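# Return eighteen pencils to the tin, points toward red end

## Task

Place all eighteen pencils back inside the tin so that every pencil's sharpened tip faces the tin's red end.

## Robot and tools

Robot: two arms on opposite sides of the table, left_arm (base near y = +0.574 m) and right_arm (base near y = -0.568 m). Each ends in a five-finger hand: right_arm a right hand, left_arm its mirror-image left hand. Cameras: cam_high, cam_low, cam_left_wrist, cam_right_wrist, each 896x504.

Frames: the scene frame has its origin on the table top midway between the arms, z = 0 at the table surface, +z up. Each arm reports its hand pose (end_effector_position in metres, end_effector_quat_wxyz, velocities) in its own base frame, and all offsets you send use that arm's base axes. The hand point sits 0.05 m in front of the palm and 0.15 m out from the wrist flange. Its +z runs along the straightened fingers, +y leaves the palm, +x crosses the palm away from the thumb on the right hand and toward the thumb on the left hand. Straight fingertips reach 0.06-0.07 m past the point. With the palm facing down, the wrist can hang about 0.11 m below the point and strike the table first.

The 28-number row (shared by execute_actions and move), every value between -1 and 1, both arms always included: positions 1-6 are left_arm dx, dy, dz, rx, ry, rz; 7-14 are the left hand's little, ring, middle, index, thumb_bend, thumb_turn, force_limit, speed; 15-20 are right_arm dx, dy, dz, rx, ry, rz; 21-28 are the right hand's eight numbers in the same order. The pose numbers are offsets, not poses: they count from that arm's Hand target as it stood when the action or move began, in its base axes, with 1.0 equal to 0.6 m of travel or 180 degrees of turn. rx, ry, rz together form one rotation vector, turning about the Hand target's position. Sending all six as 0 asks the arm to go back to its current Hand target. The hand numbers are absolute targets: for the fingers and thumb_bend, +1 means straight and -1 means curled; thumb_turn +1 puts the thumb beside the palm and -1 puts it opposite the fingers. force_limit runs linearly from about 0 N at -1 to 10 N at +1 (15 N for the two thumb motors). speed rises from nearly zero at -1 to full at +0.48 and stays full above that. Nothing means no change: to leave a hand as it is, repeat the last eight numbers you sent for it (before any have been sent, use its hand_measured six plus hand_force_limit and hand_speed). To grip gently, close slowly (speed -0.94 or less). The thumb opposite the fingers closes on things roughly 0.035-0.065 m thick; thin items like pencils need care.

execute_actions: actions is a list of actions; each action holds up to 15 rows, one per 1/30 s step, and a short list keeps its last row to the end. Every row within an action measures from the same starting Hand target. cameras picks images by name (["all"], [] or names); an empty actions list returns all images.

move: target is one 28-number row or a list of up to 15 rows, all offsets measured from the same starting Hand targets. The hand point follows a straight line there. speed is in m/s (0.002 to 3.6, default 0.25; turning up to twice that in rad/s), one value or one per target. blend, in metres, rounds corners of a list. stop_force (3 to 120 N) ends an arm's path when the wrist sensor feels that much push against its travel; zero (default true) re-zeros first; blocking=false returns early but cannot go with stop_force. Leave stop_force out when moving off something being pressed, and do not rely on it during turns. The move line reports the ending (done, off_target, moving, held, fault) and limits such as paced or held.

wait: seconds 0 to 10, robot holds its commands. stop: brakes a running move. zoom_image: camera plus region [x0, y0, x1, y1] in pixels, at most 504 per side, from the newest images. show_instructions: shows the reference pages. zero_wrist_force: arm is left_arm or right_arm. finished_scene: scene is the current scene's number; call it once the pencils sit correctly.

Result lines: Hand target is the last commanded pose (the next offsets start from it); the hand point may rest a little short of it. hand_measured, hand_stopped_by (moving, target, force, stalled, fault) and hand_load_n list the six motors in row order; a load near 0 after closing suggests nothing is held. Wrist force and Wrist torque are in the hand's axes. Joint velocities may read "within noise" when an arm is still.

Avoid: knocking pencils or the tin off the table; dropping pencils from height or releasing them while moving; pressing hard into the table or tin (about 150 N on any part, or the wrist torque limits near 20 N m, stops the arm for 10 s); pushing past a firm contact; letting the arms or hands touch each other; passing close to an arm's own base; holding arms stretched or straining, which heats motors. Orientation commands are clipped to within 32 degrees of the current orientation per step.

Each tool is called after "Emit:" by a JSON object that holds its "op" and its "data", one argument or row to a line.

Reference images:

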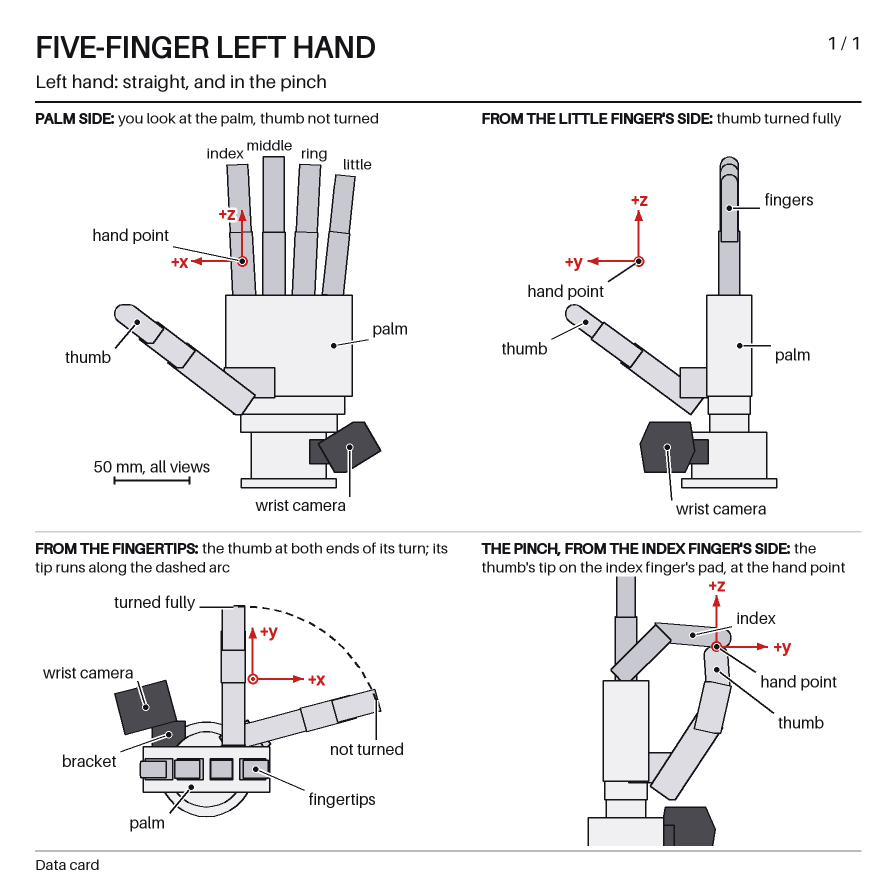

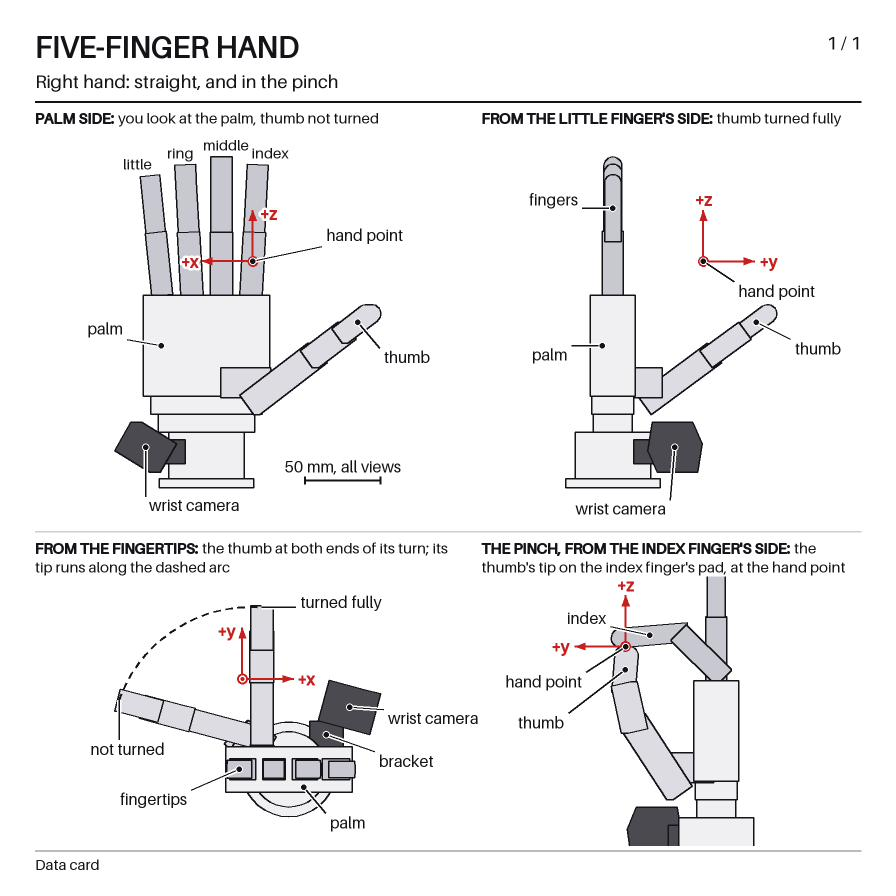

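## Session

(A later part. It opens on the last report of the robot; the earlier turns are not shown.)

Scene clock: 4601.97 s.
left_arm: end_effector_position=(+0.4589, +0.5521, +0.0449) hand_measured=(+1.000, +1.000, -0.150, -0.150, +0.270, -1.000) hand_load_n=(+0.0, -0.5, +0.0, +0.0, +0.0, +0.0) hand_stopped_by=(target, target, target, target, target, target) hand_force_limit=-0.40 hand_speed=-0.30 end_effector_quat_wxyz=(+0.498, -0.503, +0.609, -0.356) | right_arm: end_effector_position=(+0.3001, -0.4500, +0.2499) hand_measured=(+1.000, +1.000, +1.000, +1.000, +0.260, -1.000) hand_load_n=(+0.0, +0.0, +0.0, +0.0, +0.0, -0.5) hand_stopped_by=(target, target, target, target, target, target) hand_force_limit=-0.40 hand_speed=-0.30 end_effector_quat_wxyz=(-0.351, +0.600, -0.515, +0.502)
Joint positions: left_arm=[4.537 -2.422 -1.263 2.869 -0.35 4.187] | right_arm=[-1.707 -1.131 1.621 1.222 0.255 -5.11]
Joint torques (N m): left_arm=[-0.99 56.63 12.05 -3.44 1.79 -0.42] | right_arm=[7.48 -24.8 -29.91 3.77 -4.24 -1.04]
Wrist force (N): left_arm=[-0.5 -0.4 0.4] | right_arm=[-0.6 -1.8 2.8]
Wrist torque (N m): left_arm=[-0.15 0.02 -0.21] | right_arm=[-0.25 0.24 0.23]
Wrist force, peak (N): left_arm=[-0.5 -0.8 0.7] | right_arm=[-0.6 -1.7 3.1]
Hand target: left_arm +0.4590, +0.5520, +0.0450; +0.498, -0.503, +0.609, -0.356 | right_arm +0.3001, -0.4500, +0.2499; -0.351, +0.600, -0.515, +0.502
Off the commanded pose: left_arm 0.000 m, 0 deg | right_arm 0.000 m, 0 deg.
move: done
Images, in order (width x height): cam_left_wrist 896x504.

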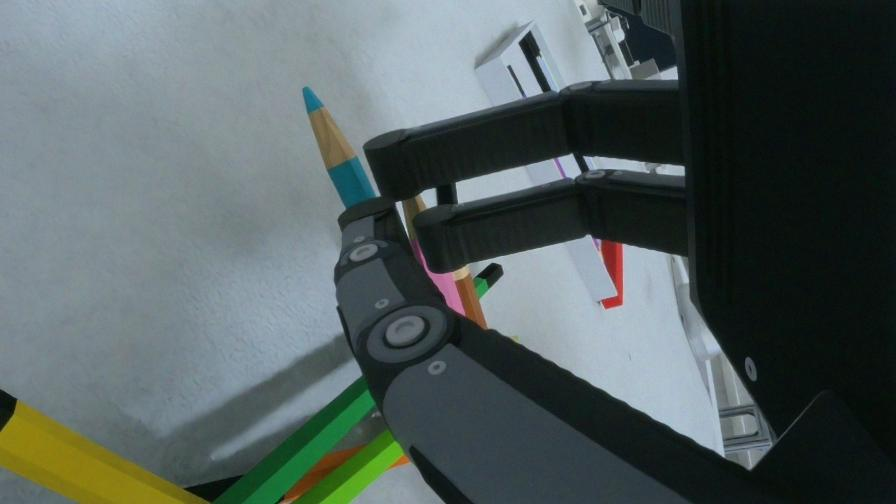

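Emit:
{"op": "move", "data": {
  "target": [0, 0, -0.0108,0,0,0,1,1,-0.15,-0.15,0.27,-1,-0.4,-0.3,0,0,0,0,0,0,1,1,1,1,0.26,-1,-0.4,-0.3],
  "speed": 0.015,
  "stop_force": 3,
  "cameras": ["cam_left_wrist"]
}}

Scene clock: 4621.33 s.
left_arm: end_effector_position=(+0.4590, +0.5520, +0.0385) hand_measured=(+1.000, +1.000, -0.150, -0.150, +0.270, -1.000) hand_load_n=(+0.0, +0.0, +0.0, +0.0, +0.0, +0.0) hand_stopped_by=(target, target, target, target, target, target) hand_force_limit=-0.40 hand_speed=-0.30 end_effector_quat_wxyz=(+0.498, -0.503, +0.609, -0.356) | right_arm: end_effector_position=(+0.3001, -0.4500, +0.2499) hand_measured=(+1.000, +1.000, +1.000, +1.000, +0.260, -1.000) hand_load_n=(+0.0, +0.0, +0.0, +0.0, +0.0, +0.0) hand_stopped_by=(target, target, target, target, target, target) hand_force_limit=-0.40 hand_speed=-0.30 end_effector_quat_wxyz=(-0.351, +0.600, -0.515, +0.502)
Joint positions: left_arm=[4.537 -2.43 -1.266 2.88 -0.35 4.186] | right_arm=[-1.707 -1.131 1.621 1.222 0.255 -5.11]
Joint torques (N m): left_arm=[-8.82 56.62 23.39 -3.98 -0.5 -1.51] | right_arm=[7.16 -24.03 -29.58 3.72 -4.19 -1.08]
Wrist force (N): left_arm=[-0.4 -0.8 0.6] | right_arm=[-0.4 -1.9 2.8]
Wrist torque (N m): left_arm=[-0.21 0.02 -0.19] | right_arm=[-0.25 0.22 0.24]
Wrist force, peak (N): left_arm=[-0.4 -0.9 0.8] | right_arm=[-0.8 -1.8 3.1]
Hand target: left_arm +0.4590, +0.5520, +0.0385; +0.498, -0.503, +0.609, -0.356 | right_arm +0.3001, -0.4500, +0.2499; -0.351, +0.600, -0.515, +0.502
Off the commanded pose: left_arm 0.000 m, 0 deg | right_arm 0.000 m, 0 deg.
move: done
Images, in order (width x height): cam_left_wrist 896x504.

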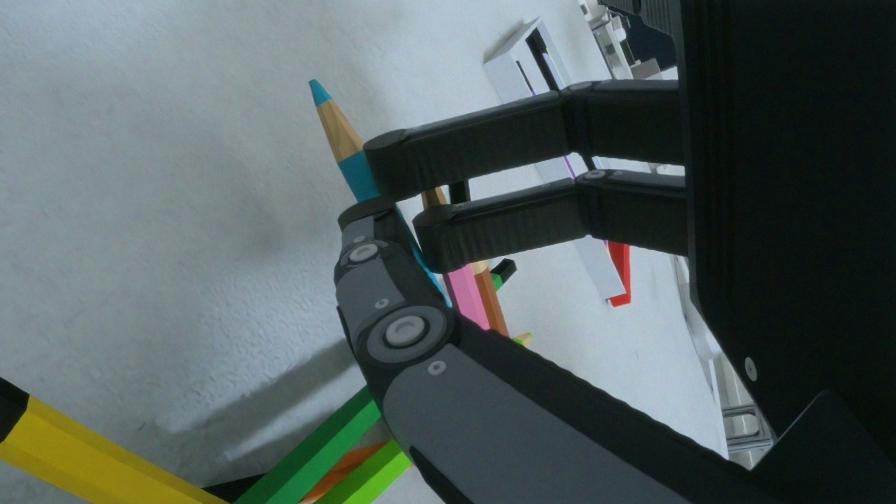

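Emit:
{"op": "move", "data": {
  "target": [
    [0,0,0,0,0,0,1,1,-0.6,-0.6,0.27,-1,-0.75,-0.92,0,0,0,0,0,0,1,1,1,1,0.26,-1,-0.4,-0.3],
    [0,0,0,0,0,0,1,1,-0.65,-0.65,0.27,-1,-0.4,-0.92,0,0,0,0,0,0,1,1,1,1,0.26,-1,-0.4,-0.3]
  ],
  "speed": 0.02,
  "cameras": ["cam_left_wrist", "cam_high"]
}}

Scene clock: 4631.00 s.
left_arm: end_effector_position=(+0.4590, +0.5520, +0.0385) hand_measured=(+1.000, +1.000, -0.274, -0.328, +0.270, -1.000) hand_load_n=(+0.0, +0.0, +5.0, +3.0, +1.0, +0.0) hand_stopped_by=(target, target, force, force, target, target) hand_force_limit=-0.40 hand_speed=-0.92 end_effector_quat_wxyz=(+0.498, -0.503, +0.609, -0.356) | right_arm: end_effector_position=(+0.3001, -0.4500, +0.2499) hand_measured=(+1.000, +1.000, +1.000, +1.000, +0.260, -1.000) hand_load_n=(+0.0, +0.0, +0.0, +0.0, +0.0, +0.0) hand_stopped_by=(target, target, target, target, target, target) hand_force_limit=-0.40 hand_speed=-0.30 end_effector_quat_wxyz=(-0.351, +0.600, -0.515, +0.502)
Joint positions: left_arm=[4.537 -2.43 -1.266 2.88 -0.35 4.186] | right_arm=[-1.707 -1.131 1.621 1.222 0.255 -5.11]
Joint torques (N m): left_arm=[-8.07 55.28 22.9 -3.88 -0.42 -2.21] | right_arm=[6.72 -24.75 -29.84 3.59 -4.29 -0.96]
Wrist force (N): left_arm=[-0.3 -0.8 0.6] | right_arm=[-0.5 -1.9 2.9]
Wrist torque (N m): left_arm=[-0.22 -0.01 -0.18] | right_arm=[-0.26 0.22 0.24]
Wrist force, peak (N): left_arm=[-0.6 -1.0 0.6] | right_arm=[-0.6 -1.9 3.0]
Hand target: left_arm +0.4590, +0.5520, +0.0385; +0.498, -0.503, +0.609, -0.356 | right_arm +0.3001, -0.4500, +0.2499; -0.351, +0.600, -0.515, +0.502
Off the commanded pose: left_arm 0.000 m, 0 deg | right_arm 0.000 m, 0 deg.
move: done
Images, in order (width x height): cam_high 896x504, cam_left_wrist 896x504.

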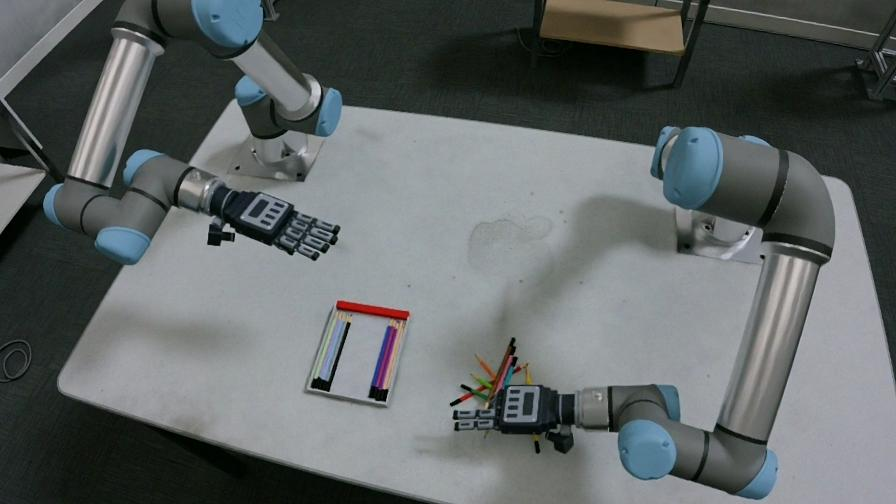

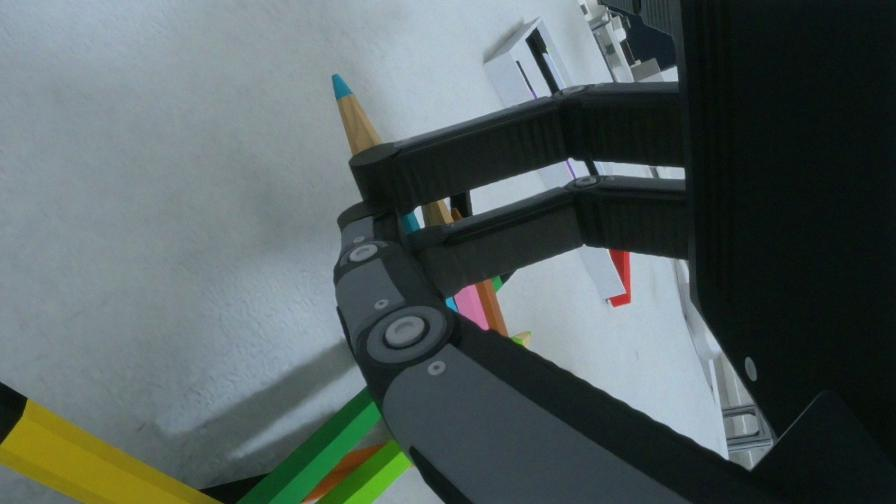

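Emit:
{"op": "move", "data": {
  "target": [
    [0,0,0,0,0,0,1,1,-0.14,-0.14,0.27,-1,-0.4,-0.8,0,0,0,0,0,0,1,1,1,1,0.26,-1,-0.4,-0.3]
  ],
  "speed": 0.02,
  "cameras": ["cam_left_wrist"]
}}

Scene clock: 4641.90 s.
left_arm: end_effector_position=(+0.4590, +0.5520, +0.0385) hand_measured=(+1.000, +1.000, -0.140, -0.140, +0.270, -1.000) hand_load_n=(+0.0, +0.0, +0.0, +0.0, +0.0, +0.0) hand_stopped_by=(target, target, target, target, target, target) hand_force_limit=-0.40 hand_speed=-0.80 end_effector_quat_wxyz=(+0.498, -0.503, +0.609, -0.356) | right_arm: end_effector_position=(+0.3001, -0.4500, +0.2499) hand_measured=(+1.000, +1.000, +1.000, +1.000, +0.260, -1.000) hand_load_n=(+0.0, +0.0, +0.0, +0.0, +0.0, +0.0) hand_stopped_by=(target, target, target, target, target, target) hand_force_limit=-0.40 hand_speed=-0.30 end_effector_quat_wxyz=(-0.351, +0.600, -0.515, +0.502)
Joint positions: left_arm=[4.537 -2.43 -1.266 2.88 -0.35 4.186] | right_arm=[-1.707 -1.131 1.621 1.222 0.255 -5.11]
Joint torques (N m): left_arm=[-7.59 53.46 22.03 -3.79 -0.41 -2.2] | right_arm=[5.71 -24.28 -29.27 3.77 -4.04 -0.94]
Wrist force (N): left_arm=[-0.3 -0.5 0.5] | right_arm=[-0.5 -1.7 2.6]
Wrist torque (N m): left_arm=[-0.17 0.00 -0.19] | right_arm=[-0.22 0.23 0.24]
Wrist force, peak (N): left_arm=[-0.3 -0.9 0.7] | right_arm=[-0.6 -1.9 3.0]
Hand target: left_arm +0.4590, +0.5520, +0.0385; +0.498, -0.503, +0.609, -0.356 | right_arm +0.3001, -0.4500, +0.2499; -0.351, +0.600, -0.515, +0.502
Off the commanded pose: left_arm 0.000 m, 0 deg | right_arm 0.000 m, 0 deg.
move: done
Images, in order (width x height): cam_left_wrist 896x504.

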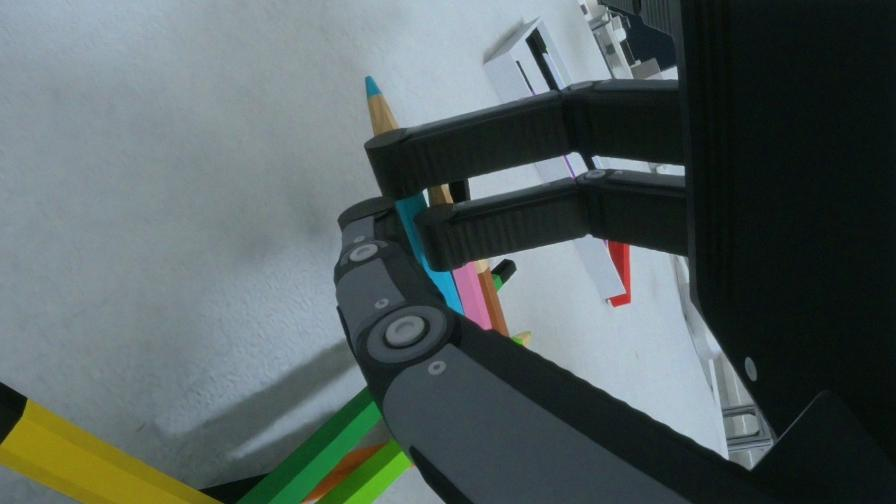

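Emit:
{"op": "move", "data": {
  "target": [
    [0,0,0.0225,0,0,0,1,1,-0.14,-0.14,0.27,-1,-0.4,-0.8,0,0,0,0,0,0,1,1,1,1,0.26,-1,-0.4,-0.3]
  ],
  "speed": 0.04,
  "cameras": ["cam_left_wrist"]
}}

Scene clock: 4649.67 s.
left_arm: end_effector_position=(+0.4590, +0.5520, +0.0522) hand_measured=(+1.000, +1.000, -0.140, -0.140, +0.270, -1.000) hand_load_n=(+0.0, +0.0, +0.0, +0.0, +0.0, +0.0) hand_stopped_by=(target, target, target, target, target, target) hand_force_limit=-0.40 hand_speed=-0.80 end_effector_quat_wxyz=(+0.498, -0.504, +0.609, -0.356) | right_arm: end_effector_position=(+0.3001, -0.4500, +0.2499) hand_measured=(+1.000, +1.000, +1.000, +1.000, +0.260, -1.000) hand_load_n=(+0.0, +0.0, +0.0, +0.0, +0.0, +0.0) hand_stopped_by=(target, target, target, target, target, target) hand_force_limit=-0.40 hand_speed=-0.30 end_effector_quat_wxyz=(-0.351, +0.600, -0.515, +0.502)
Joint positions: left_arm=[4.537 -2.413 -1.259 2.856 -0.35 4.186] | right_arm=[-1.707 -1.131 1.621 1.222 0.255 -5.11]
Joint torques (N m): left_arm=[-8.01 37.18 14.42 0.27 -0.42 1.44] | right_arm=[7.06 -24.34 -29.3 3.73 -4.26 -0.89]
Wrist force (N): left_arm=[-0.3 -0.6 0.4] | right_arm=[-0.4 -1.8 2.9]
Wrist torque (N m): left_arm=[-0.18 -0.01 -0.19] | right_arm=[-0.25 0.22 0.24]
Wrist force, peak (N): left_arm=[-0.6 -0.9 0.6] | right_arm=[-0.5 -1.9 3.0]
Hand target: left_arm +0.4590, +0.5520, +0.0520; +0.498, -0.503, +0.609, -0.356 | right_arm +0.3001, -0.4500, +0.2499; -0.351, +0.600, -0.515, +0.502
Off the commanded pose: left_arm 0.000 m, 0 deg | right_arm 0.000 m, 0 deg.
move: done
Images, in order (width x height): cam_left_wrist 896x504.

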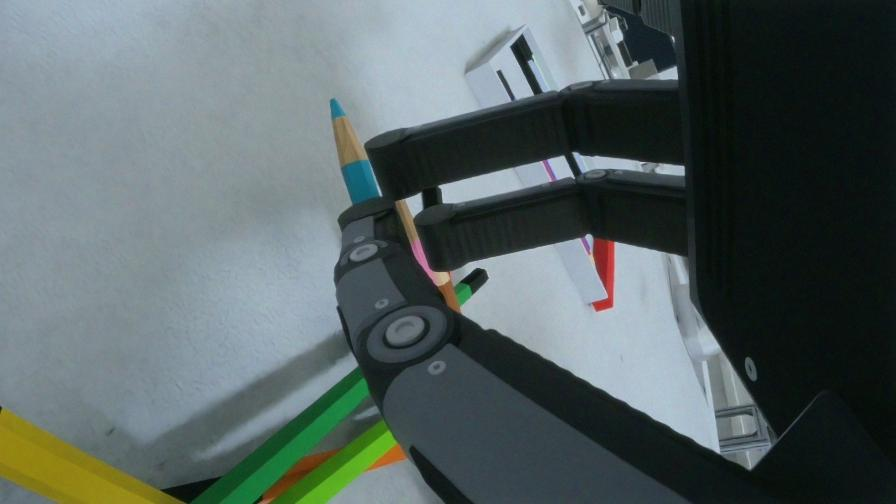

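Emit:
{"op": "move", "data": {
  "target": [
    [0,0.03,0.1133,0,0,0,1,1,1,1,0.26,-1,-0.4,-0.3,0,0,0,0,0,0,1,1,1,1,0.26,-1,-0.4,-0.3]
  ],
  "speed": 0.12,
  "cameras": ["cam_left_wrist", "cam_high", "cam_low"]
}}

Emit:
{"op": "zoom_image", "data": {
  "camera": "cam_low",
  "region": [390, 265, 510, 325]
}}

Scene clock: 4678.70 s.
left_arm: end_effector_position=(+0.4589, +0.5701, +0.1199) hand_measured=(+1.000, +1.000, +1.000, +1.000, +0.260, -1.000) hand_load_n=(+0.0, +0.0, +0.0, +0.0, +0.0, +0.0) hand_stopped_by=(target, target, target, target, target, target) hand_force_limit=-0.40 hand_speed=-0.30 end_effector_quat_wxyz=(+0.498, -0.503, +0.609, -0.356) | right_arm: end_effector_position=(+0.3001, -0.4500, +0.2499) hand_measured=(+1.000, +1.000, +1.000, +1.000, +0.260, -1.000) hand_load_n=(+0.0, +0.0, +0.0, -0.5, +0.0, -0.5) hand_stopped_by=(target, target, target, target, target, target) hand_force_limit=-0.40 hand_speed=-0.30 end_effector_quat_wxyz=(-0.351, +0.600, -0.515, +0.502)
Joint positions: left_arm=[4.543 -2.38 -1.132 2.685 -0.346 4.198] | right_arm=[-1.707 -1.131 1.621 1.222 0.255 -5.11]
Joint torques (N m): left_arm=[-2.86 44.53 20.86 -0.87 2.05 -2.3] | right_arm=[6.44 -24.67 -28.31 3.76 -4.09 -0.91]
Wrist force (N): left_arm=[-0.5 -0.6 0.5] | right_arm=[-0.5 -1.9 2.6]
Wrist torque (N m): left_arm=[-0.19 0.03 -0.19] | right_arm=[-0.24 0.24 0.24]
Wrist force, peak (N): left_arm=[-0.8 -1.8 0.5] | right_arm=[-0.5 -2.0 3.0]
Hand target: left_arm +0.4590, +0.5700, +0.1200; +0.498, -0.503, +0.609, -0.356 | right_arm +0.3001, -0.4500, +0.2499; -0.351, +0.600, -0.515, +0.502
Off the commanded pose: left_arm 0.000 m, 0 deg | right_arm 0.000 m, 0 deg.
move: done
Images, in order (width x height): cam_high 896x504, cam_low 896x504, cam_left_wrist 896x504.

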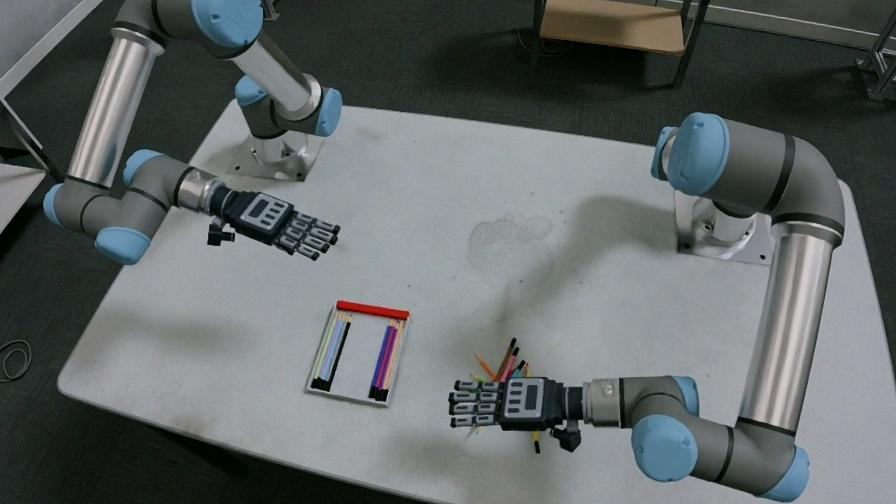

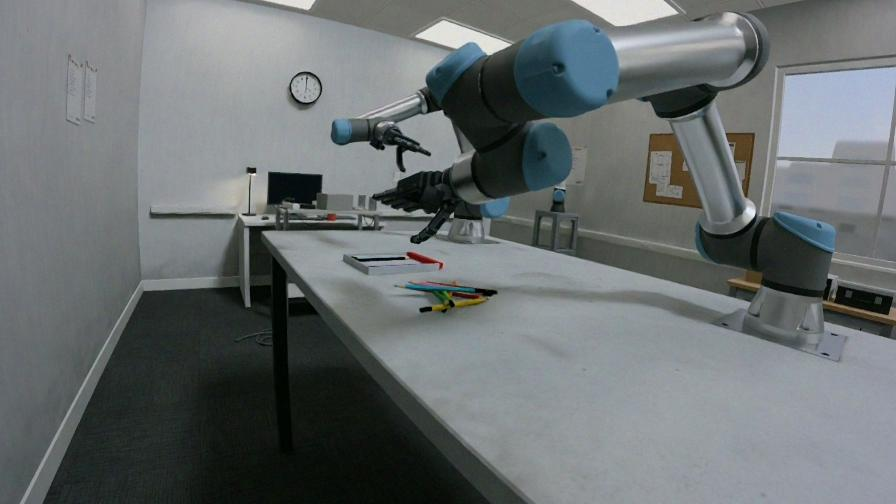

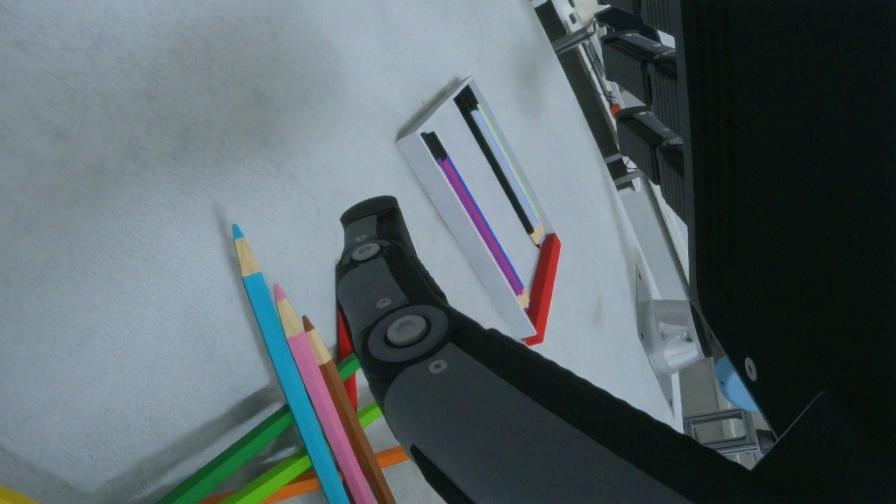

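Scaled by 4.200 from the camera's 896x504 image, which has a finer 1280x720 frame.

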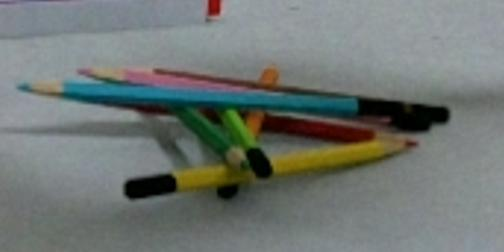

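Emit:
{"op": "move", "data": {
  "target": [
    [0.001,-0.126,-0.0917,0,0,-0.1056,1,1,-0.15,-0.15,0.27,-1,-0.4,-0.3,0,0,0,0,0,0,1,1,1,1,0.26,-1,-0.4,-0.3]
  ],
  "speed": 0.12,
  "cameras": ["cam_left_wrist"]
}}

Scene clock: 4742.33 s.
left_arm: end_effector_position=(+0.4596, +0.4945, +0.0649) hand_measured=(+1.000, +1.000, -0.150, -0.150, +0.270, -1.000) hand_load_n=(+0.0, -0.5, +0.0, +0.0, +0.0, +0.0) hand_stopped_by=(target, target, target, target, target, target) hand_force_limit=-0.40 hand_speed=-0.30 end_effector_quat_wxyz=(+0.433, -0.396, +0.684, -0.434) | right_arm: end_effector_position=(+0.3001, -0.4500, +0.2499) hand_measured=(+1.000, +1.000, +1.000, +1.000, +0.260, -1.000) hand_load_n=(+0.0, +0.0, +0.0, +0.0, +0.0, +0.5) hand_stopped_by=(target, target, target, target, target, target) hand_force_limit=-0.40 hand_speed=-0.30 end_effector_quat_wxyz=(-0.351, +0.600, -0.515, +0.502)
Joint positions: left_arm=[4.522 -2.618 -1.09 1.868 -0.262 5.25] | right_arm=[-1.707 -1.131 1.621 1.222 0.255 -5.11]
Joint torques (N m): left_arm=[10.76 59.56 9.44 -3.54 3.27 2] | right_arm=[5.93 -24.67 -28.14 3.8 -4.19 -0.85]
Wrist force (N): left_arm=[-0.4 -0.2 0.4] | right_arm=[-0.4 -1.7 2.9]
Wrist torque (N m): left_arm=[-0.12 0.00 -0.21] | right_arm=[-0.22 0.22 0.25]
Wrist force, peak (N): left_arm=[-1.1 -1.0 0.6] | right_arm=[-0.6 -1.9 3.1]
Hand target: left_arm +0.4596, +0.4944, +0.0650; +0.433, -0.396, +0.684, -0.434 | right_arm +0.3001, -0.4500, +0.2499; -0.351, +0.600, -0.515, +0.502
Off the commanded pose: left_arm 0.000 m, 0 deg | right_arm 0.000 m, 0 deg.
move: done
Images, in order (width x height): cam_left_wrist 896x504.

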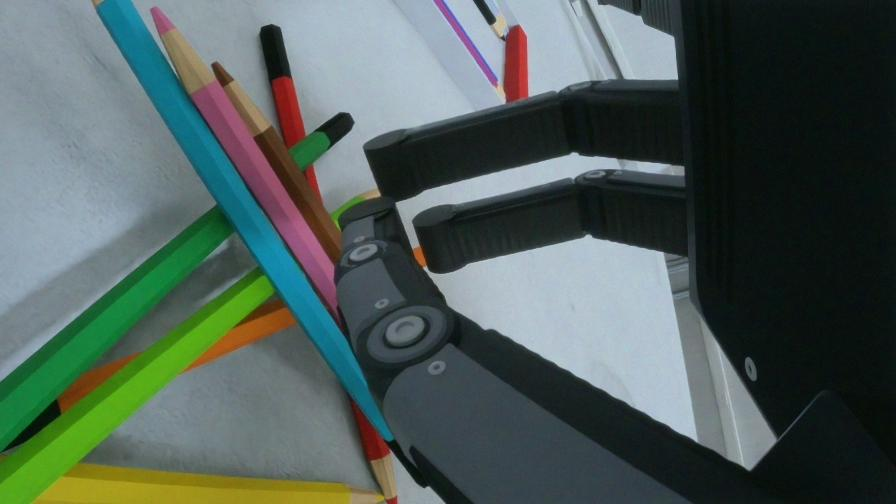

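Emit:
{"op": "move", "data": {
  "target": [
    [0.0177,0.1505,0.0167,0,0,0,1,1,1,-0.1,-1,-1,-0.4,-0.2,0,0,0,0,0,0,1,1,1,1,0.26,-1,-0.4,-0.3]
  ],
  "speed": 0.12,
  "cameras": ["cam_left_wrist", "cam_high"]
}}

Emit:
{"op": "zoom_image", "data": {
  "camera": "cam_high",
  "region": [440, 315, 580, 465]
}}

Scene clock: 4784.77 s.
left_arm: end_effector_position=(+0.4702, +0.5848, +0.0749) hand_measured=(+1.000, +1.000, +1.000, -0.100, -0.672, -1.000) hand_load_n=(+0.0, +0.0, +0.0, +1.0, +5.5, +0.0) hand_stopped_by=(target, target, target, target, force, target) hand_force_limit=-0.40 hand_speed=-0.20 end_effector_quat_wxyz=(+0.433, -0.396, +0.684, -0.433) | right_arm: end_effector_position=(+0.3001, -0.4500, +0.2499) hand_measured=(+1.000, +1.000, +1.000, +1.000, +0.260, -1.000) hand_load_n=(+0.0, +0.0, +0.0, +0.0, +0.0, +0.0) hand_stopped_by=(target, target, target, target, target, target) hand_force_limit=-0.40 hand_speed=-0.30 end_effector_quat_wxyz=(-0.351, +0.600, -0.515, +0.502)
Joint positions: left_arm=[4.531 -2.871 -0.541 1.537 -0.265 5.286] | right_arm=[-1.707 -1.131 1.621 1.222 0.255 -5.11]
Joint torques (N m): left_arm=[-9.27 54.7 24.98 -1.75 2.65 -2.01] | right_arm=[5 -24.62 -28.46 3.71 -4.14 -0.71]
Wrist force (N): left_arm=[-0.6 -0.7 0.5] | right_arm=[-0.7 -1.9 2.7]
Wrist torque (N m): left_arm=[-0.20 0.04 -0.20] | right_arm=[-0.26 0.27 0.22]
Wrist force, peak (N): left_arm=[-1.3 -0.5 0.1] | right_arm=[-0.6 -1.8 2.9]
Hand target: left_arm +0.4702, +0.5847, +0.0750; +0.433, -0.396, +0.684, -0.434 | right_arm +0.3001, -0.4500, +0.2499; -0.351, +0.600, -0.515, +0.502
Off the commanded pose: left_arm 0.000 m, 0 deg | right_arm 0.000 m, 0 deg.
move: done
Images, in order (width x height): cam_high 896x504, cam_left_wrist 896x504.

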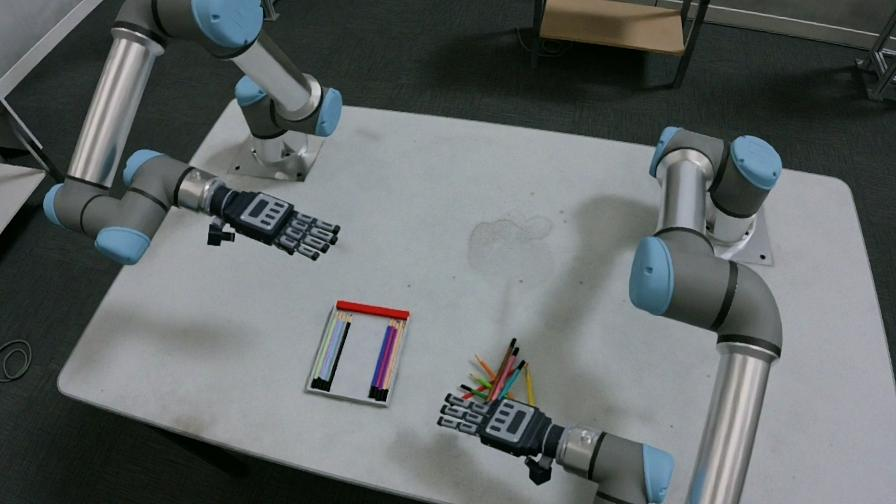

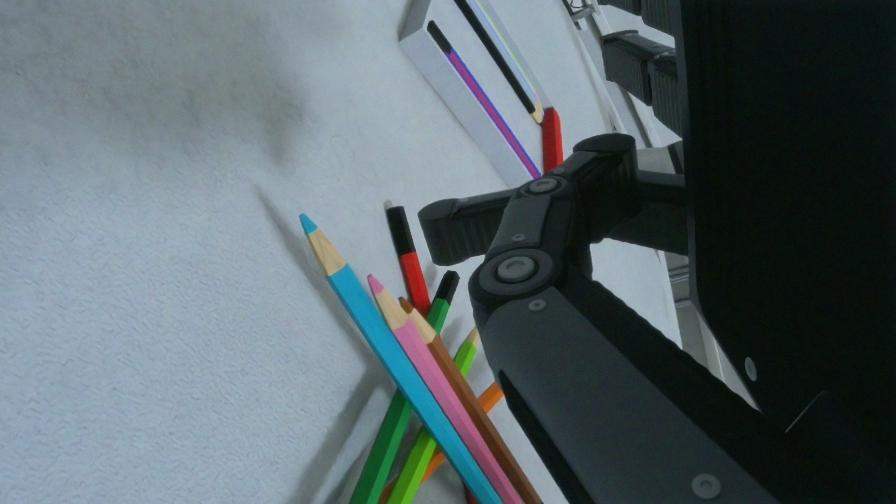

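Scaled by 3.360 from the camera's 896x504 image, which has a finer 1280x720 frame.

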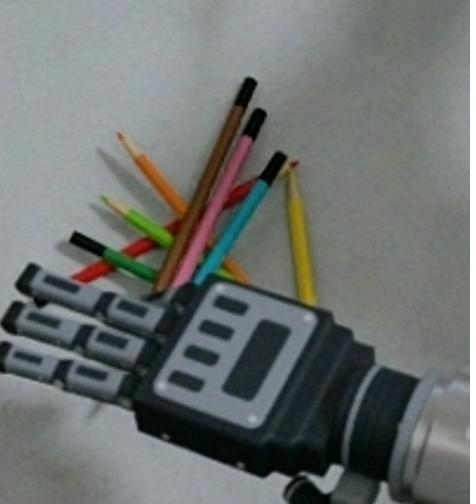

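Emit:
{"op": "move", "data": {
  "target": [
    [0.0127,-0.0043,-0.0667,0,0,0,1,1,1,-0.1,-1,-1,-0.4,-0.2,0,0,0,0,0,0,1,1,1,1,0.26,-1,-0.4,-0.3]
  ],
  "speed": 0.06,
  "cameras": ["cam_left_wrist"]
}}

Scene clock: 4802.07 s.
left_arm: end_effector_position=(+0.4780, +0.5821, +0.0349) hand_measured=(+1.000, +1.000, +1.000, -0.100, -0.672, -1.000) hand_load_n=(+0.0, -0.5, +0.0, +0.5, +5.5, +0.5) hand_stopped_by=(target, target, target, target, force, target) hand_force_limit=-0.40 hand_speed=-0.20 end_effector_quat_wxyz=(+0.433, -0.396, +0.684, -0.434) end_effector_velocity=(+0.000, -0.001, +0.002) end_effector_angular_velocity=(-0.003, +0.002, -0.001) | right_arm: end_effector_position=(+0.3001, -0.4500, +0.2499) hand_measured=(+1.000, +1.000, +1.000, +1.000, +0.260, -1.000) hand_load_n=(+0.0, +0.0, +0.0, +0.0, +0.0, +0.0) hand_stopped_by=(target, target, target, target, target, target) hand_force_limit=-0.40 hand_speed=-0.30 end_effector_quat_wxyz=(-0.351, +0.600, -0.515, +0.502)
Joint positions: left_arm=[4.52 -2.925 -0.522 1.615 -0.262 5.243] | right_arm=[-1.707 -1.131 1.621 1.222 0.255 -5.11]
Joint velocities: left_arm=[0 0.003 -0.003 -0.006 -0.001 0.002] | right_arm=[within noise]
Joint torques (N m): left_arm=[6.22 64.6 10.18 -5.27 2.54 1.97] | right_arm=[5.28 -24.03 -28.04 3.73 -4.2 -0.88]
Wrist force (N): left_arm=[-0.3 -0.4 0.3] | right_arm=[-0.6 -1.8 2.7]
Wrist torque (N m): left_arm=[-0.13 -0.02 -0.10] | right_arm=[-0.23 0.25 0.24]
Wrist force, peak (N): left_arm=[-0.7 -1.2 0.1] | right_arm=[-0.6 -1.8 3.1]
Hand target: left_arm +0.4778, +0.5822, +0.0350; +0.433, -0.396, +0.684, -0.434 | right_arm +0.3001, -0.4500, +0.2499; -0.351, +0.600, -0.515, +0.502
Off the commanded pose: left_arm 0.000 m, 0 deg | right_arm 0.000 m, 0 deg.
move: done
Images, in order (width x height): cam_left_wrist 896x504.

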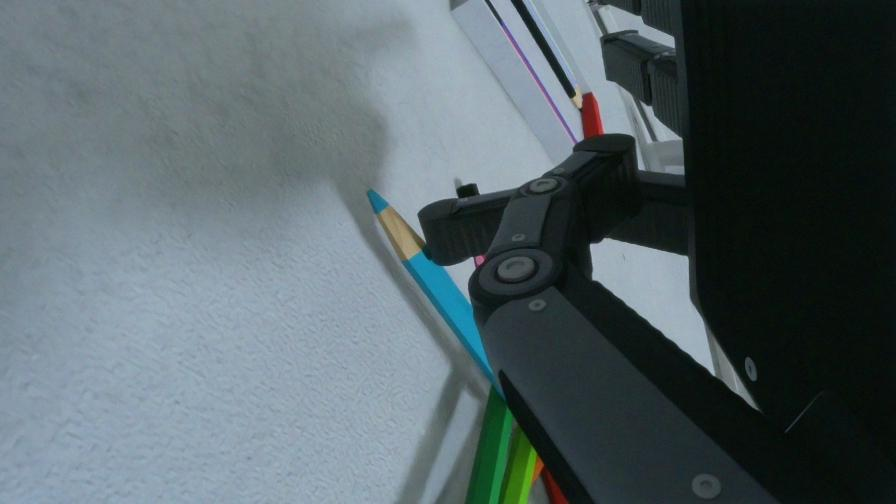

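Emit:
{"op": "move", "data": {
  "target": [
    [0.0158,-0.0054,-0.0167,0,0,0,1,1,1,-0.1,-1,-1,-0.4,-0.2,0,0,0,0,0,0,1,1,1,1,0.26,-1,-0.4,-0.3]
  ],
  "speed": 0.05,
  "stop_force": 3,
  "cameras": ["cam_left_wrist"]
}}

Scene clock: 4833.63 s.
left_arm: end_effector_position=(+0.4873, +0.5789, +0.0249) hand_measured=(+1.000, +1.000, +1.000, -0.100, -0.672, -1.000) hand_load_n=(+0.0, +0.0, +0.0, +1.0, +5.5, +0.0) hand_stopped_by=(target, target, target, target, force, target) hand_force_limit=-0.40 hand_speed=-0.20 end_effector_quat_wxyz=(+0.433, -0.396, +0.684, -0.434) | right_arm: end_effector_position=(+0.3001, -0.4500, +0.2499) hand_measured=(+1.000, +1.000, +1.000, +1.000, +0.260, -1.000) hand_load_n=(+0.0, +0.0, -0.5, +0.0, +0.0, +0.0) hand_stopped_by=(target, target, target, target, target, target) hand_force_limit=-0.40 hand_speed=-0.30 end_effector_quat_wxyz=(-0.351, +0.600, -0.515, +0.502)
Joint positions: left_arm=[4.505 -2.941 -0.503 1.663 -0.258 5.189] | right_arm=[-1.707 -1.131 1.621 1.222 0.255 -5.11]
Joint torques (N m): left_arm=[10.43 66.38 10.97 -5.39 -0.16 1.9] | right_arm=[4.44 -24.57 -27.45 3.72 -4.1 -0.99]
Wrist force (N): left_arm=[-0.5 -0.5 0.8] | right_arm=[-0.5 -1.6 2.8]
Wrist torque (N m): left_arm=[-0.19 0.03 -0.10] | right_arm=[-0.21 0.23 0.25]
Wrist force, peak (N): left_arm=[-0.8 -0.9 0.6] | right_arm=[-0.8 -1.9 3.0]
Hand target: left_arm +0.4873, +0.5789, +0.0249; +0.433, -0.396, +0.684, -0.434 | right_arm +0.3001, -0.4500, +0.2499; -0.351, +0.600, -0.515, +0.502
Off the commanded pose: left_arm 0.000 m, 0 deg | right_arm 0.000 m, 0 deg.
move: done
Images, in order (width x height): cam_left_wrist 896x504.

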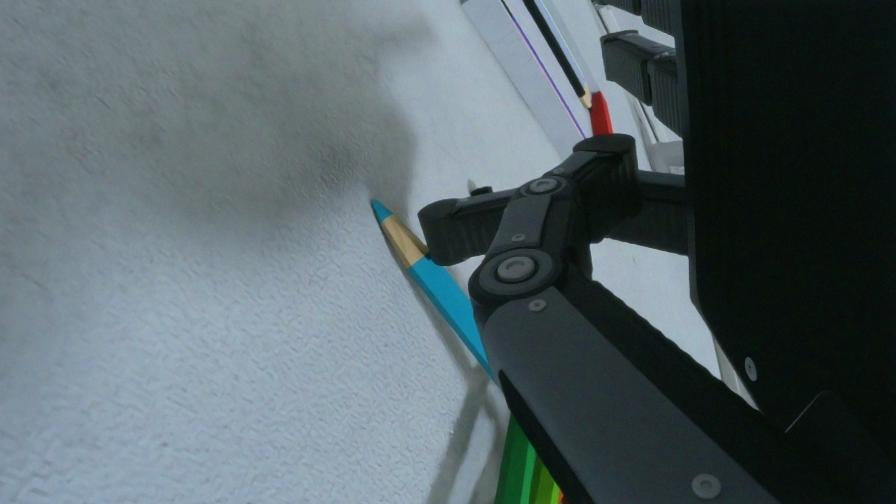

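Emit:
{"op": "move", "data": {
  "target": [
    [0.0189,-0.0065,0,0,0,0,1,1,1,-0.1,-1,-1,-0.4,-0.2,0,0,0,0,0,0,1,1,1,1,0.26,-1,-0.4,-0.3],
    [0.0189,-0.0065,-0.019,0,0,0,1,1,1,-0.1,-1,-1,-0.4,-0.2,0,0,0,0,0,0,1,1,1,1,0.26,-1,-0.4,-0.3]
  ],
  "speed": [0.04, 0.02],
  "stop_force": 3,
  "cameras": ["cam_left_wrist"]
}}

Scene clock: 4851.10 s.
left_arm: end_effector_position=(+0.4989, +0.5749, +0.0225) hand_measured=(+1.000, +1.000, +1.000, -0.100, -0.672, -1.000) hand_load_n=(+0.0, +0.0, +0.0, +1.0, +5.0, +0.0) hand_stopped_by=(target, target, target, target, force, target) hand_force_limit=-0.40 hand_speed=-0.20 end_effector_quat_wxyz=(+0.433, -0.396, +0.684, -0.434) | right_arm: end_effector_position=(+0.3001, -0.4500, +0.2499) hand_measured=(+1.000, +1.000, +1.000, +1.000, +0.260, -1.000) hand_load_n=(+0.0, +0.0, +0.0, +0.0, +0.0, +0.0) hand_stopped_by=(target, target, target, target, target, target) hand_force_limit=-0.40 hand_speed=-0.30 end_effector_quat_wxyz=(-0.351, +0.600, -0.515, +0.502)
Joint positions: left_arm=[4.488 -2.945 -0.483 1.713 -0.255 5.121] | right_arm=[-1.707 -1.131 1.621 1.222 0.255 -5.11]
Joint torques (N m): left_arm=[-8.68 65.08 24.05 -5.08 0.34 -2.24] | right_arm=[4.51 -23.92 -27.28 3.71 -4.24 -0.81]
Wrist force (N): left_arm=[-1.2 -2.7 0.4] | right_arm=[-0.4 -1.8 2.8]
Wrist torque (N m): left_arm=[-0.19 0.01 -0.10] | right_arm=[-0.24 0.21 0.25]
Wrist force, peak (N): left_arm=[-3.0 -8.2 -0.9] | right_arm=[-0.4 -1.9 3.0]
Hand target: left_arm +0.4989, +0.5749, +0.0225; +0.433, -0.396, +0.684, -0.434 (not the last commanded pose) | right_arm +0.3001, -0.4500, +0.2499; -0.351, +0.600, -0.515, +0.502
Off the commanded pose: left_arm 0.009 m, 0 deg | right_arm 0.000 m, 0 deg.
move: contact (left_arm); path passed 1 of 2 targets
Images, in order (width x height): cam_left_wrist 896x504.

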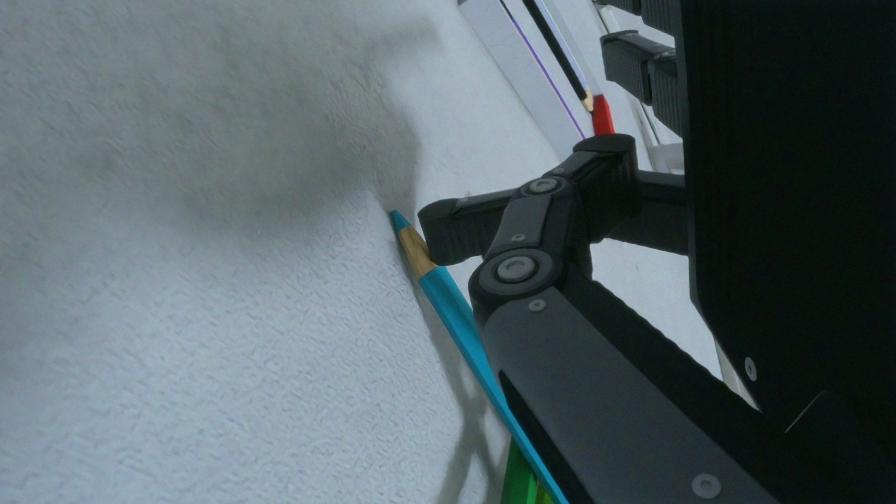

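Emit:
{"op": "move", "data": {
  "target": [
    [-0.063,0.0217,-0.001,0,0,0,1,1,1,-0.1,-1,-1,-0.4,-0.2,0,0,0,0,0,0,1,1,1,1,0.26,-1,-0.4,-0.3]
  ],
  "speed": 0.04,
  "cameras": ["cam_left_wrist"]
}}

Scene clock: 4863.47 s.
left_arm: end_effector_position=(+0.4610, +0.5880, +0.0220) hand_measured=(+1.000, +1.000, +1.000, -0.100, -0.672, -1.000) hand_load_n=(+0.0, -0.5, -0.5, +0.5, +5.5, +0.0) hand_stopped_by=(target, target, target, target, force, target) hand_force_limit=-0.40 hand_speed=-0.20 end_effector_quat_wxyz=(+0.433, -0.396, +0.684, -0.434) end_effector_velocity=(+0.001, -0.001, -0.001) end_effector_angular_velocity=(+0.001, +0.001, -0.002) | right_arm: end_effector_position=(+0.3001, -0.4500, +0.2499) hand_measured=(+1.000, +1.000, +1.000, +1.000, +0.260, -1.000) hand_load_n=(-0.5, +0.0, +0.0, -0.5, +0.0, +0.0) hand_stopped_by=(target, target, target, target, target, target) hand_force_limit=-0.40 hand_speed=-0.30 end_effector_quat_wxyz=(-0.351, +0.600, -0.515, +0.502)
Joint positions: left_arm=[4.545 -2.942 -0.544 1.564 -0.269 5.335] | right_arm=[-1.707 -1.131 1.621 1.222 0.255 -5.11]
Joint velocities: left_arm=[-0.002 0 0.001 0.005 -0.001 -0.004] | right_arm=[within noise]
Joint torques (N m): left_arm=[-8.55 48.44 24.15 -0.45 2.74 -2.25] | right_arm=[3.96 -24.68 -27.28 3.84 -4.29 -0.77]
Wrist force (N): left_arm=[-0.4 -0.8 0.6] | right_arm=[-0.6 -1.9 2.8]
Wrist torque (N m): left_arm=[-0.20 0.02 -0.19] | right_arm=[-0.27 0.24 0.23]
Wrist force, peak (N): left_arm=[-1.3 -3.2 0.3] | right_arm=[-0.7 -1.7 3.1]
Hand target: left_arm +0.4611, +0.5879, +0.0219; +0.433, -0.396, +0.684, -0.434 | right_arm +0.3001, -0.4500, +0.2499; -0.351, +0.600, -0.515, +0.502
Off the commanded pose: left_arm 0.000 m, 0 deg | right_arm 0.000 m, 0 deg.
move: done
Images, in order (width x height): cam_left_wrist 896x504.

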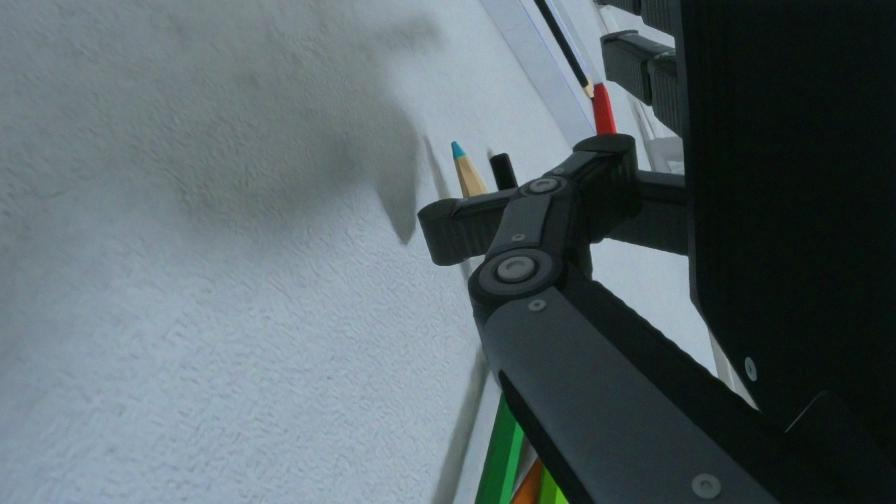

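Emit:
{"op": "move", "data": {
  "target": [
    [-0.05,-0.02,0.15,0,0,0,1,1,1,-0.1,-1,-1,-0.4,-0.2,0,0,0,0,0,0,1,1,1,1,0.26,-1,-0.4,-0.3]
  ],
  "speed": 0.12,
  "cameras": ["cam_left_wrist", "cam_high"]
}}

Emit:
{"op": "zoom_image", "data": {
  "camera": "cam_high",
  "region": [440, 315, 580, 465]
}}

Scene clock: 4868.67 s.
left_arm: end_effector_position=(+0.4311, +0.5760, +0.1118) hand_measured=(+1.000, +1.000, +1.000, -0.100, -0.672, -1.000) hand_load_n=(+0.0, -0.5, +0.0, +1.0, +5.5, +0.0) hand_stopped_by=(target, target, target, target, force, target) hand_force_limit=-0.40 hand_speed=-0.20 end_effector_quat_wxyz=(+0.433, -0.396, +0.684, -0.434) | right_arm: end_effector_position=(+0.3001, -0.4500, +0.2499) hand_measured=(+1.000, +1.000, +1.000, +1.000, +0.260, -1.000) hand_load_n=(+0.0, +0.0, +0.0, +0.0, +0.5, +0.0) hand_stopped_by=(target, target, target, target, target, target) hand_force_limit=-0.40 hand_speed=-0.30 end_effector_quat_wxyz=(-0.351, +0.600, -0.515, +0.502)
Joint positions: left_arm=[4.586 -2.74 -0.758 1.444 -0.286 5.472] | right_arm=[-1.707 -1.131 1.621 1.222 0.255 -5.11]
Joint torques (N m): left_arm=[-9.1 61.45 17.76 -0.73 3.15 -2.23] | right_arm=[4.69 -23.94 -27.53 3.71 -4.08 -0.72]
Wrist force (N): left_arm=[-0.4 -0.3 0.6] | right_arm=[-0.6 -1.8 2.7]
Wrist torque (N m): left_arm=[-0.15 0.01 -0.19] | right_arm=[-0.24 0.25 0.23]
Wrist force, peak (N): left_arm=[-0.4 -1.7 -0.1] | right_arm=[-0.6 -2.0 3.0]
Hand target: left_arm +0.4311, +0.5759, +0.1119; +0.433, -0.396, +0.684, -0.434 | right_arm +0.3001, -0.4500, +0.2499; -0.351, +0.600, -0.515, +0.502
Off the commanded pose: left_arm 0.000 m, 0 deg | right_arm 0.000 m, 0 deg.
move: done
Images, in order (width x height): cam_high 896x504, cam_left_wrist 896x504.

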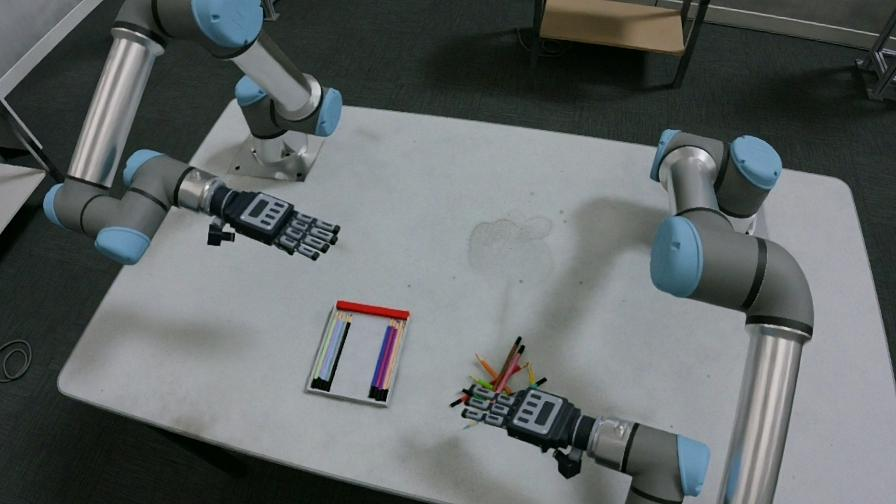

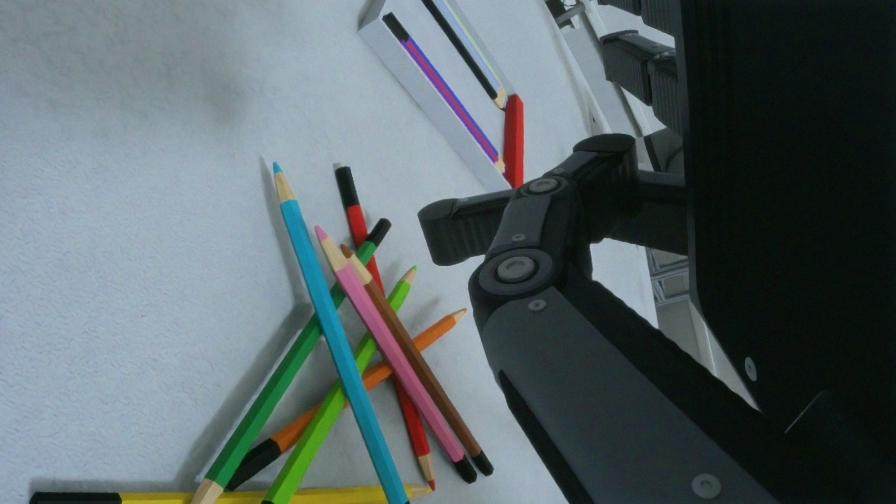

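Scaled by 3.360 from the camera's 896x504 image, which has a finer 1280x720 frame.

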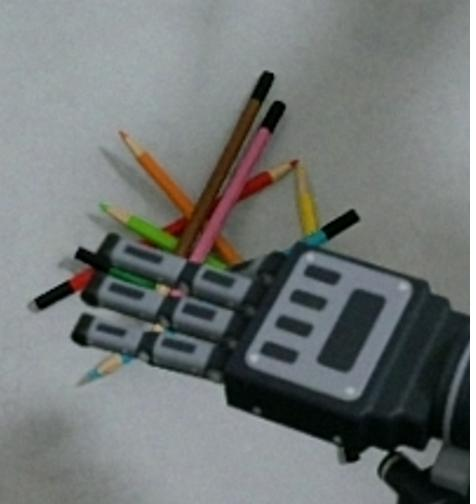

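Emit:
{"op": "move", "data": {
  "target": [
    [-0.0003,-0.1337,-0.06,0,0,-0.1333,1,1,-0.13,-0.13,0.27,-1,-0.4,-0.2,0,0,0,0,0,0,1,1,1,1,0.26,-1,-0.4,-0.3]
  ],
  "speed": 0.12,
  "cameras": ["cam_left_wrist"]
}}

Scene clock: 4893.70 s.
left_arm: end_effector_position=(+0.4310, +0.4956, +0.0759) hand_measured=(+1.000, +1.000, -0.130, -0.130, +0.270, -1.000) hand_load_n=(+0.0, -0.5, +0.0, +0.0, +0.0, +0.0) hand_stopped_by=(target, target, target, target, target, target) hand_force_limit=-0.40 hand_speed=-0.20 end_effector_quat_wxyz=(+0.333, -0.245, +0.751, -0.514) | right_arm: end_effector_position=(+0.3001, -0.4500, +0.2499) hand_measured=(+1.000, +1.000, +1.000, +1.000, +0.260, -1.000) hand_load_n=(+0.0, +0.0, +0.0, +0.0, +0.0, +0.0) hand_stopped_by=(target, target, target, target, target, target) hand_force_limit=-0.40 hand_speed=-0.30 end_effector_quat_wxyz=(-0.351, +0.600, -0.515, +0.502)
Joint positions: left_arm=[4.517 -2.78 -0.89 1.033 -0.542 6.1] | right_arm=[-1.707 -1.131 1.621 1.222 0.255 -5.11]
Joint torques (N m): left_arm=[10.66 63.79 22.32 -0.06 0.74 -0.97] | right_arm=[3.9 -24.37 -27.51 3.82 -4.05 -0.69]
Wrist force (N): left_arm=[-0.3 -0.6 0.5] | right_arm=[-0.5 -1.8 2.9]
Wrist torque (N m): left_arm=[-0.19 0.00 -0.17] | right_arm=[-0.25 0.24 0.24]
Wrist force, peak (N): left_arm=[-0.7 -0.9 0.3] | right_arm=[-0.4 -1.9 3.1]
Hand target: left_arm +0.4310, +0.4957, +0.0759; +0.333, -0.245, +0.752, -0.514 | right_arm +0.3001, -0.4500, +0.2499; -0.351, +0.600, -0.515, +0.502
Off the commanded pose: left_arm 0.000 m, 0 deg | right_arm 0.000 m, 0 deg.
move: done
Images, in order (width x height): cam_left_wrist 896x504.

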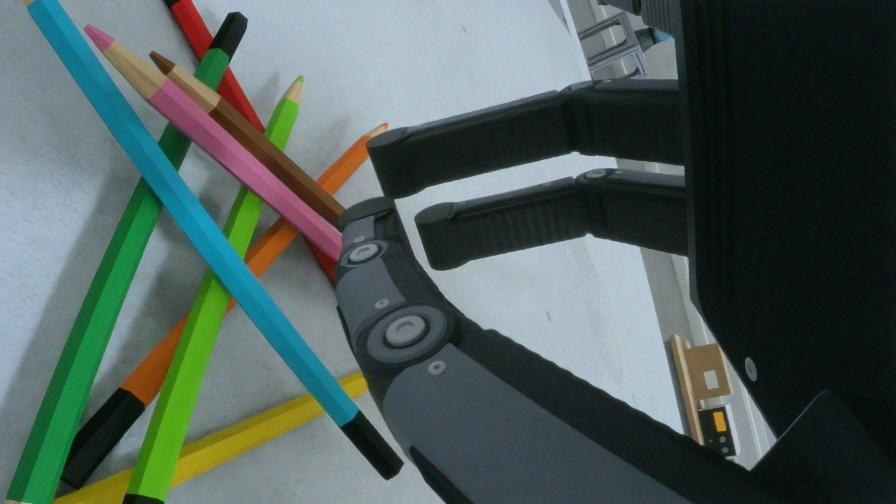

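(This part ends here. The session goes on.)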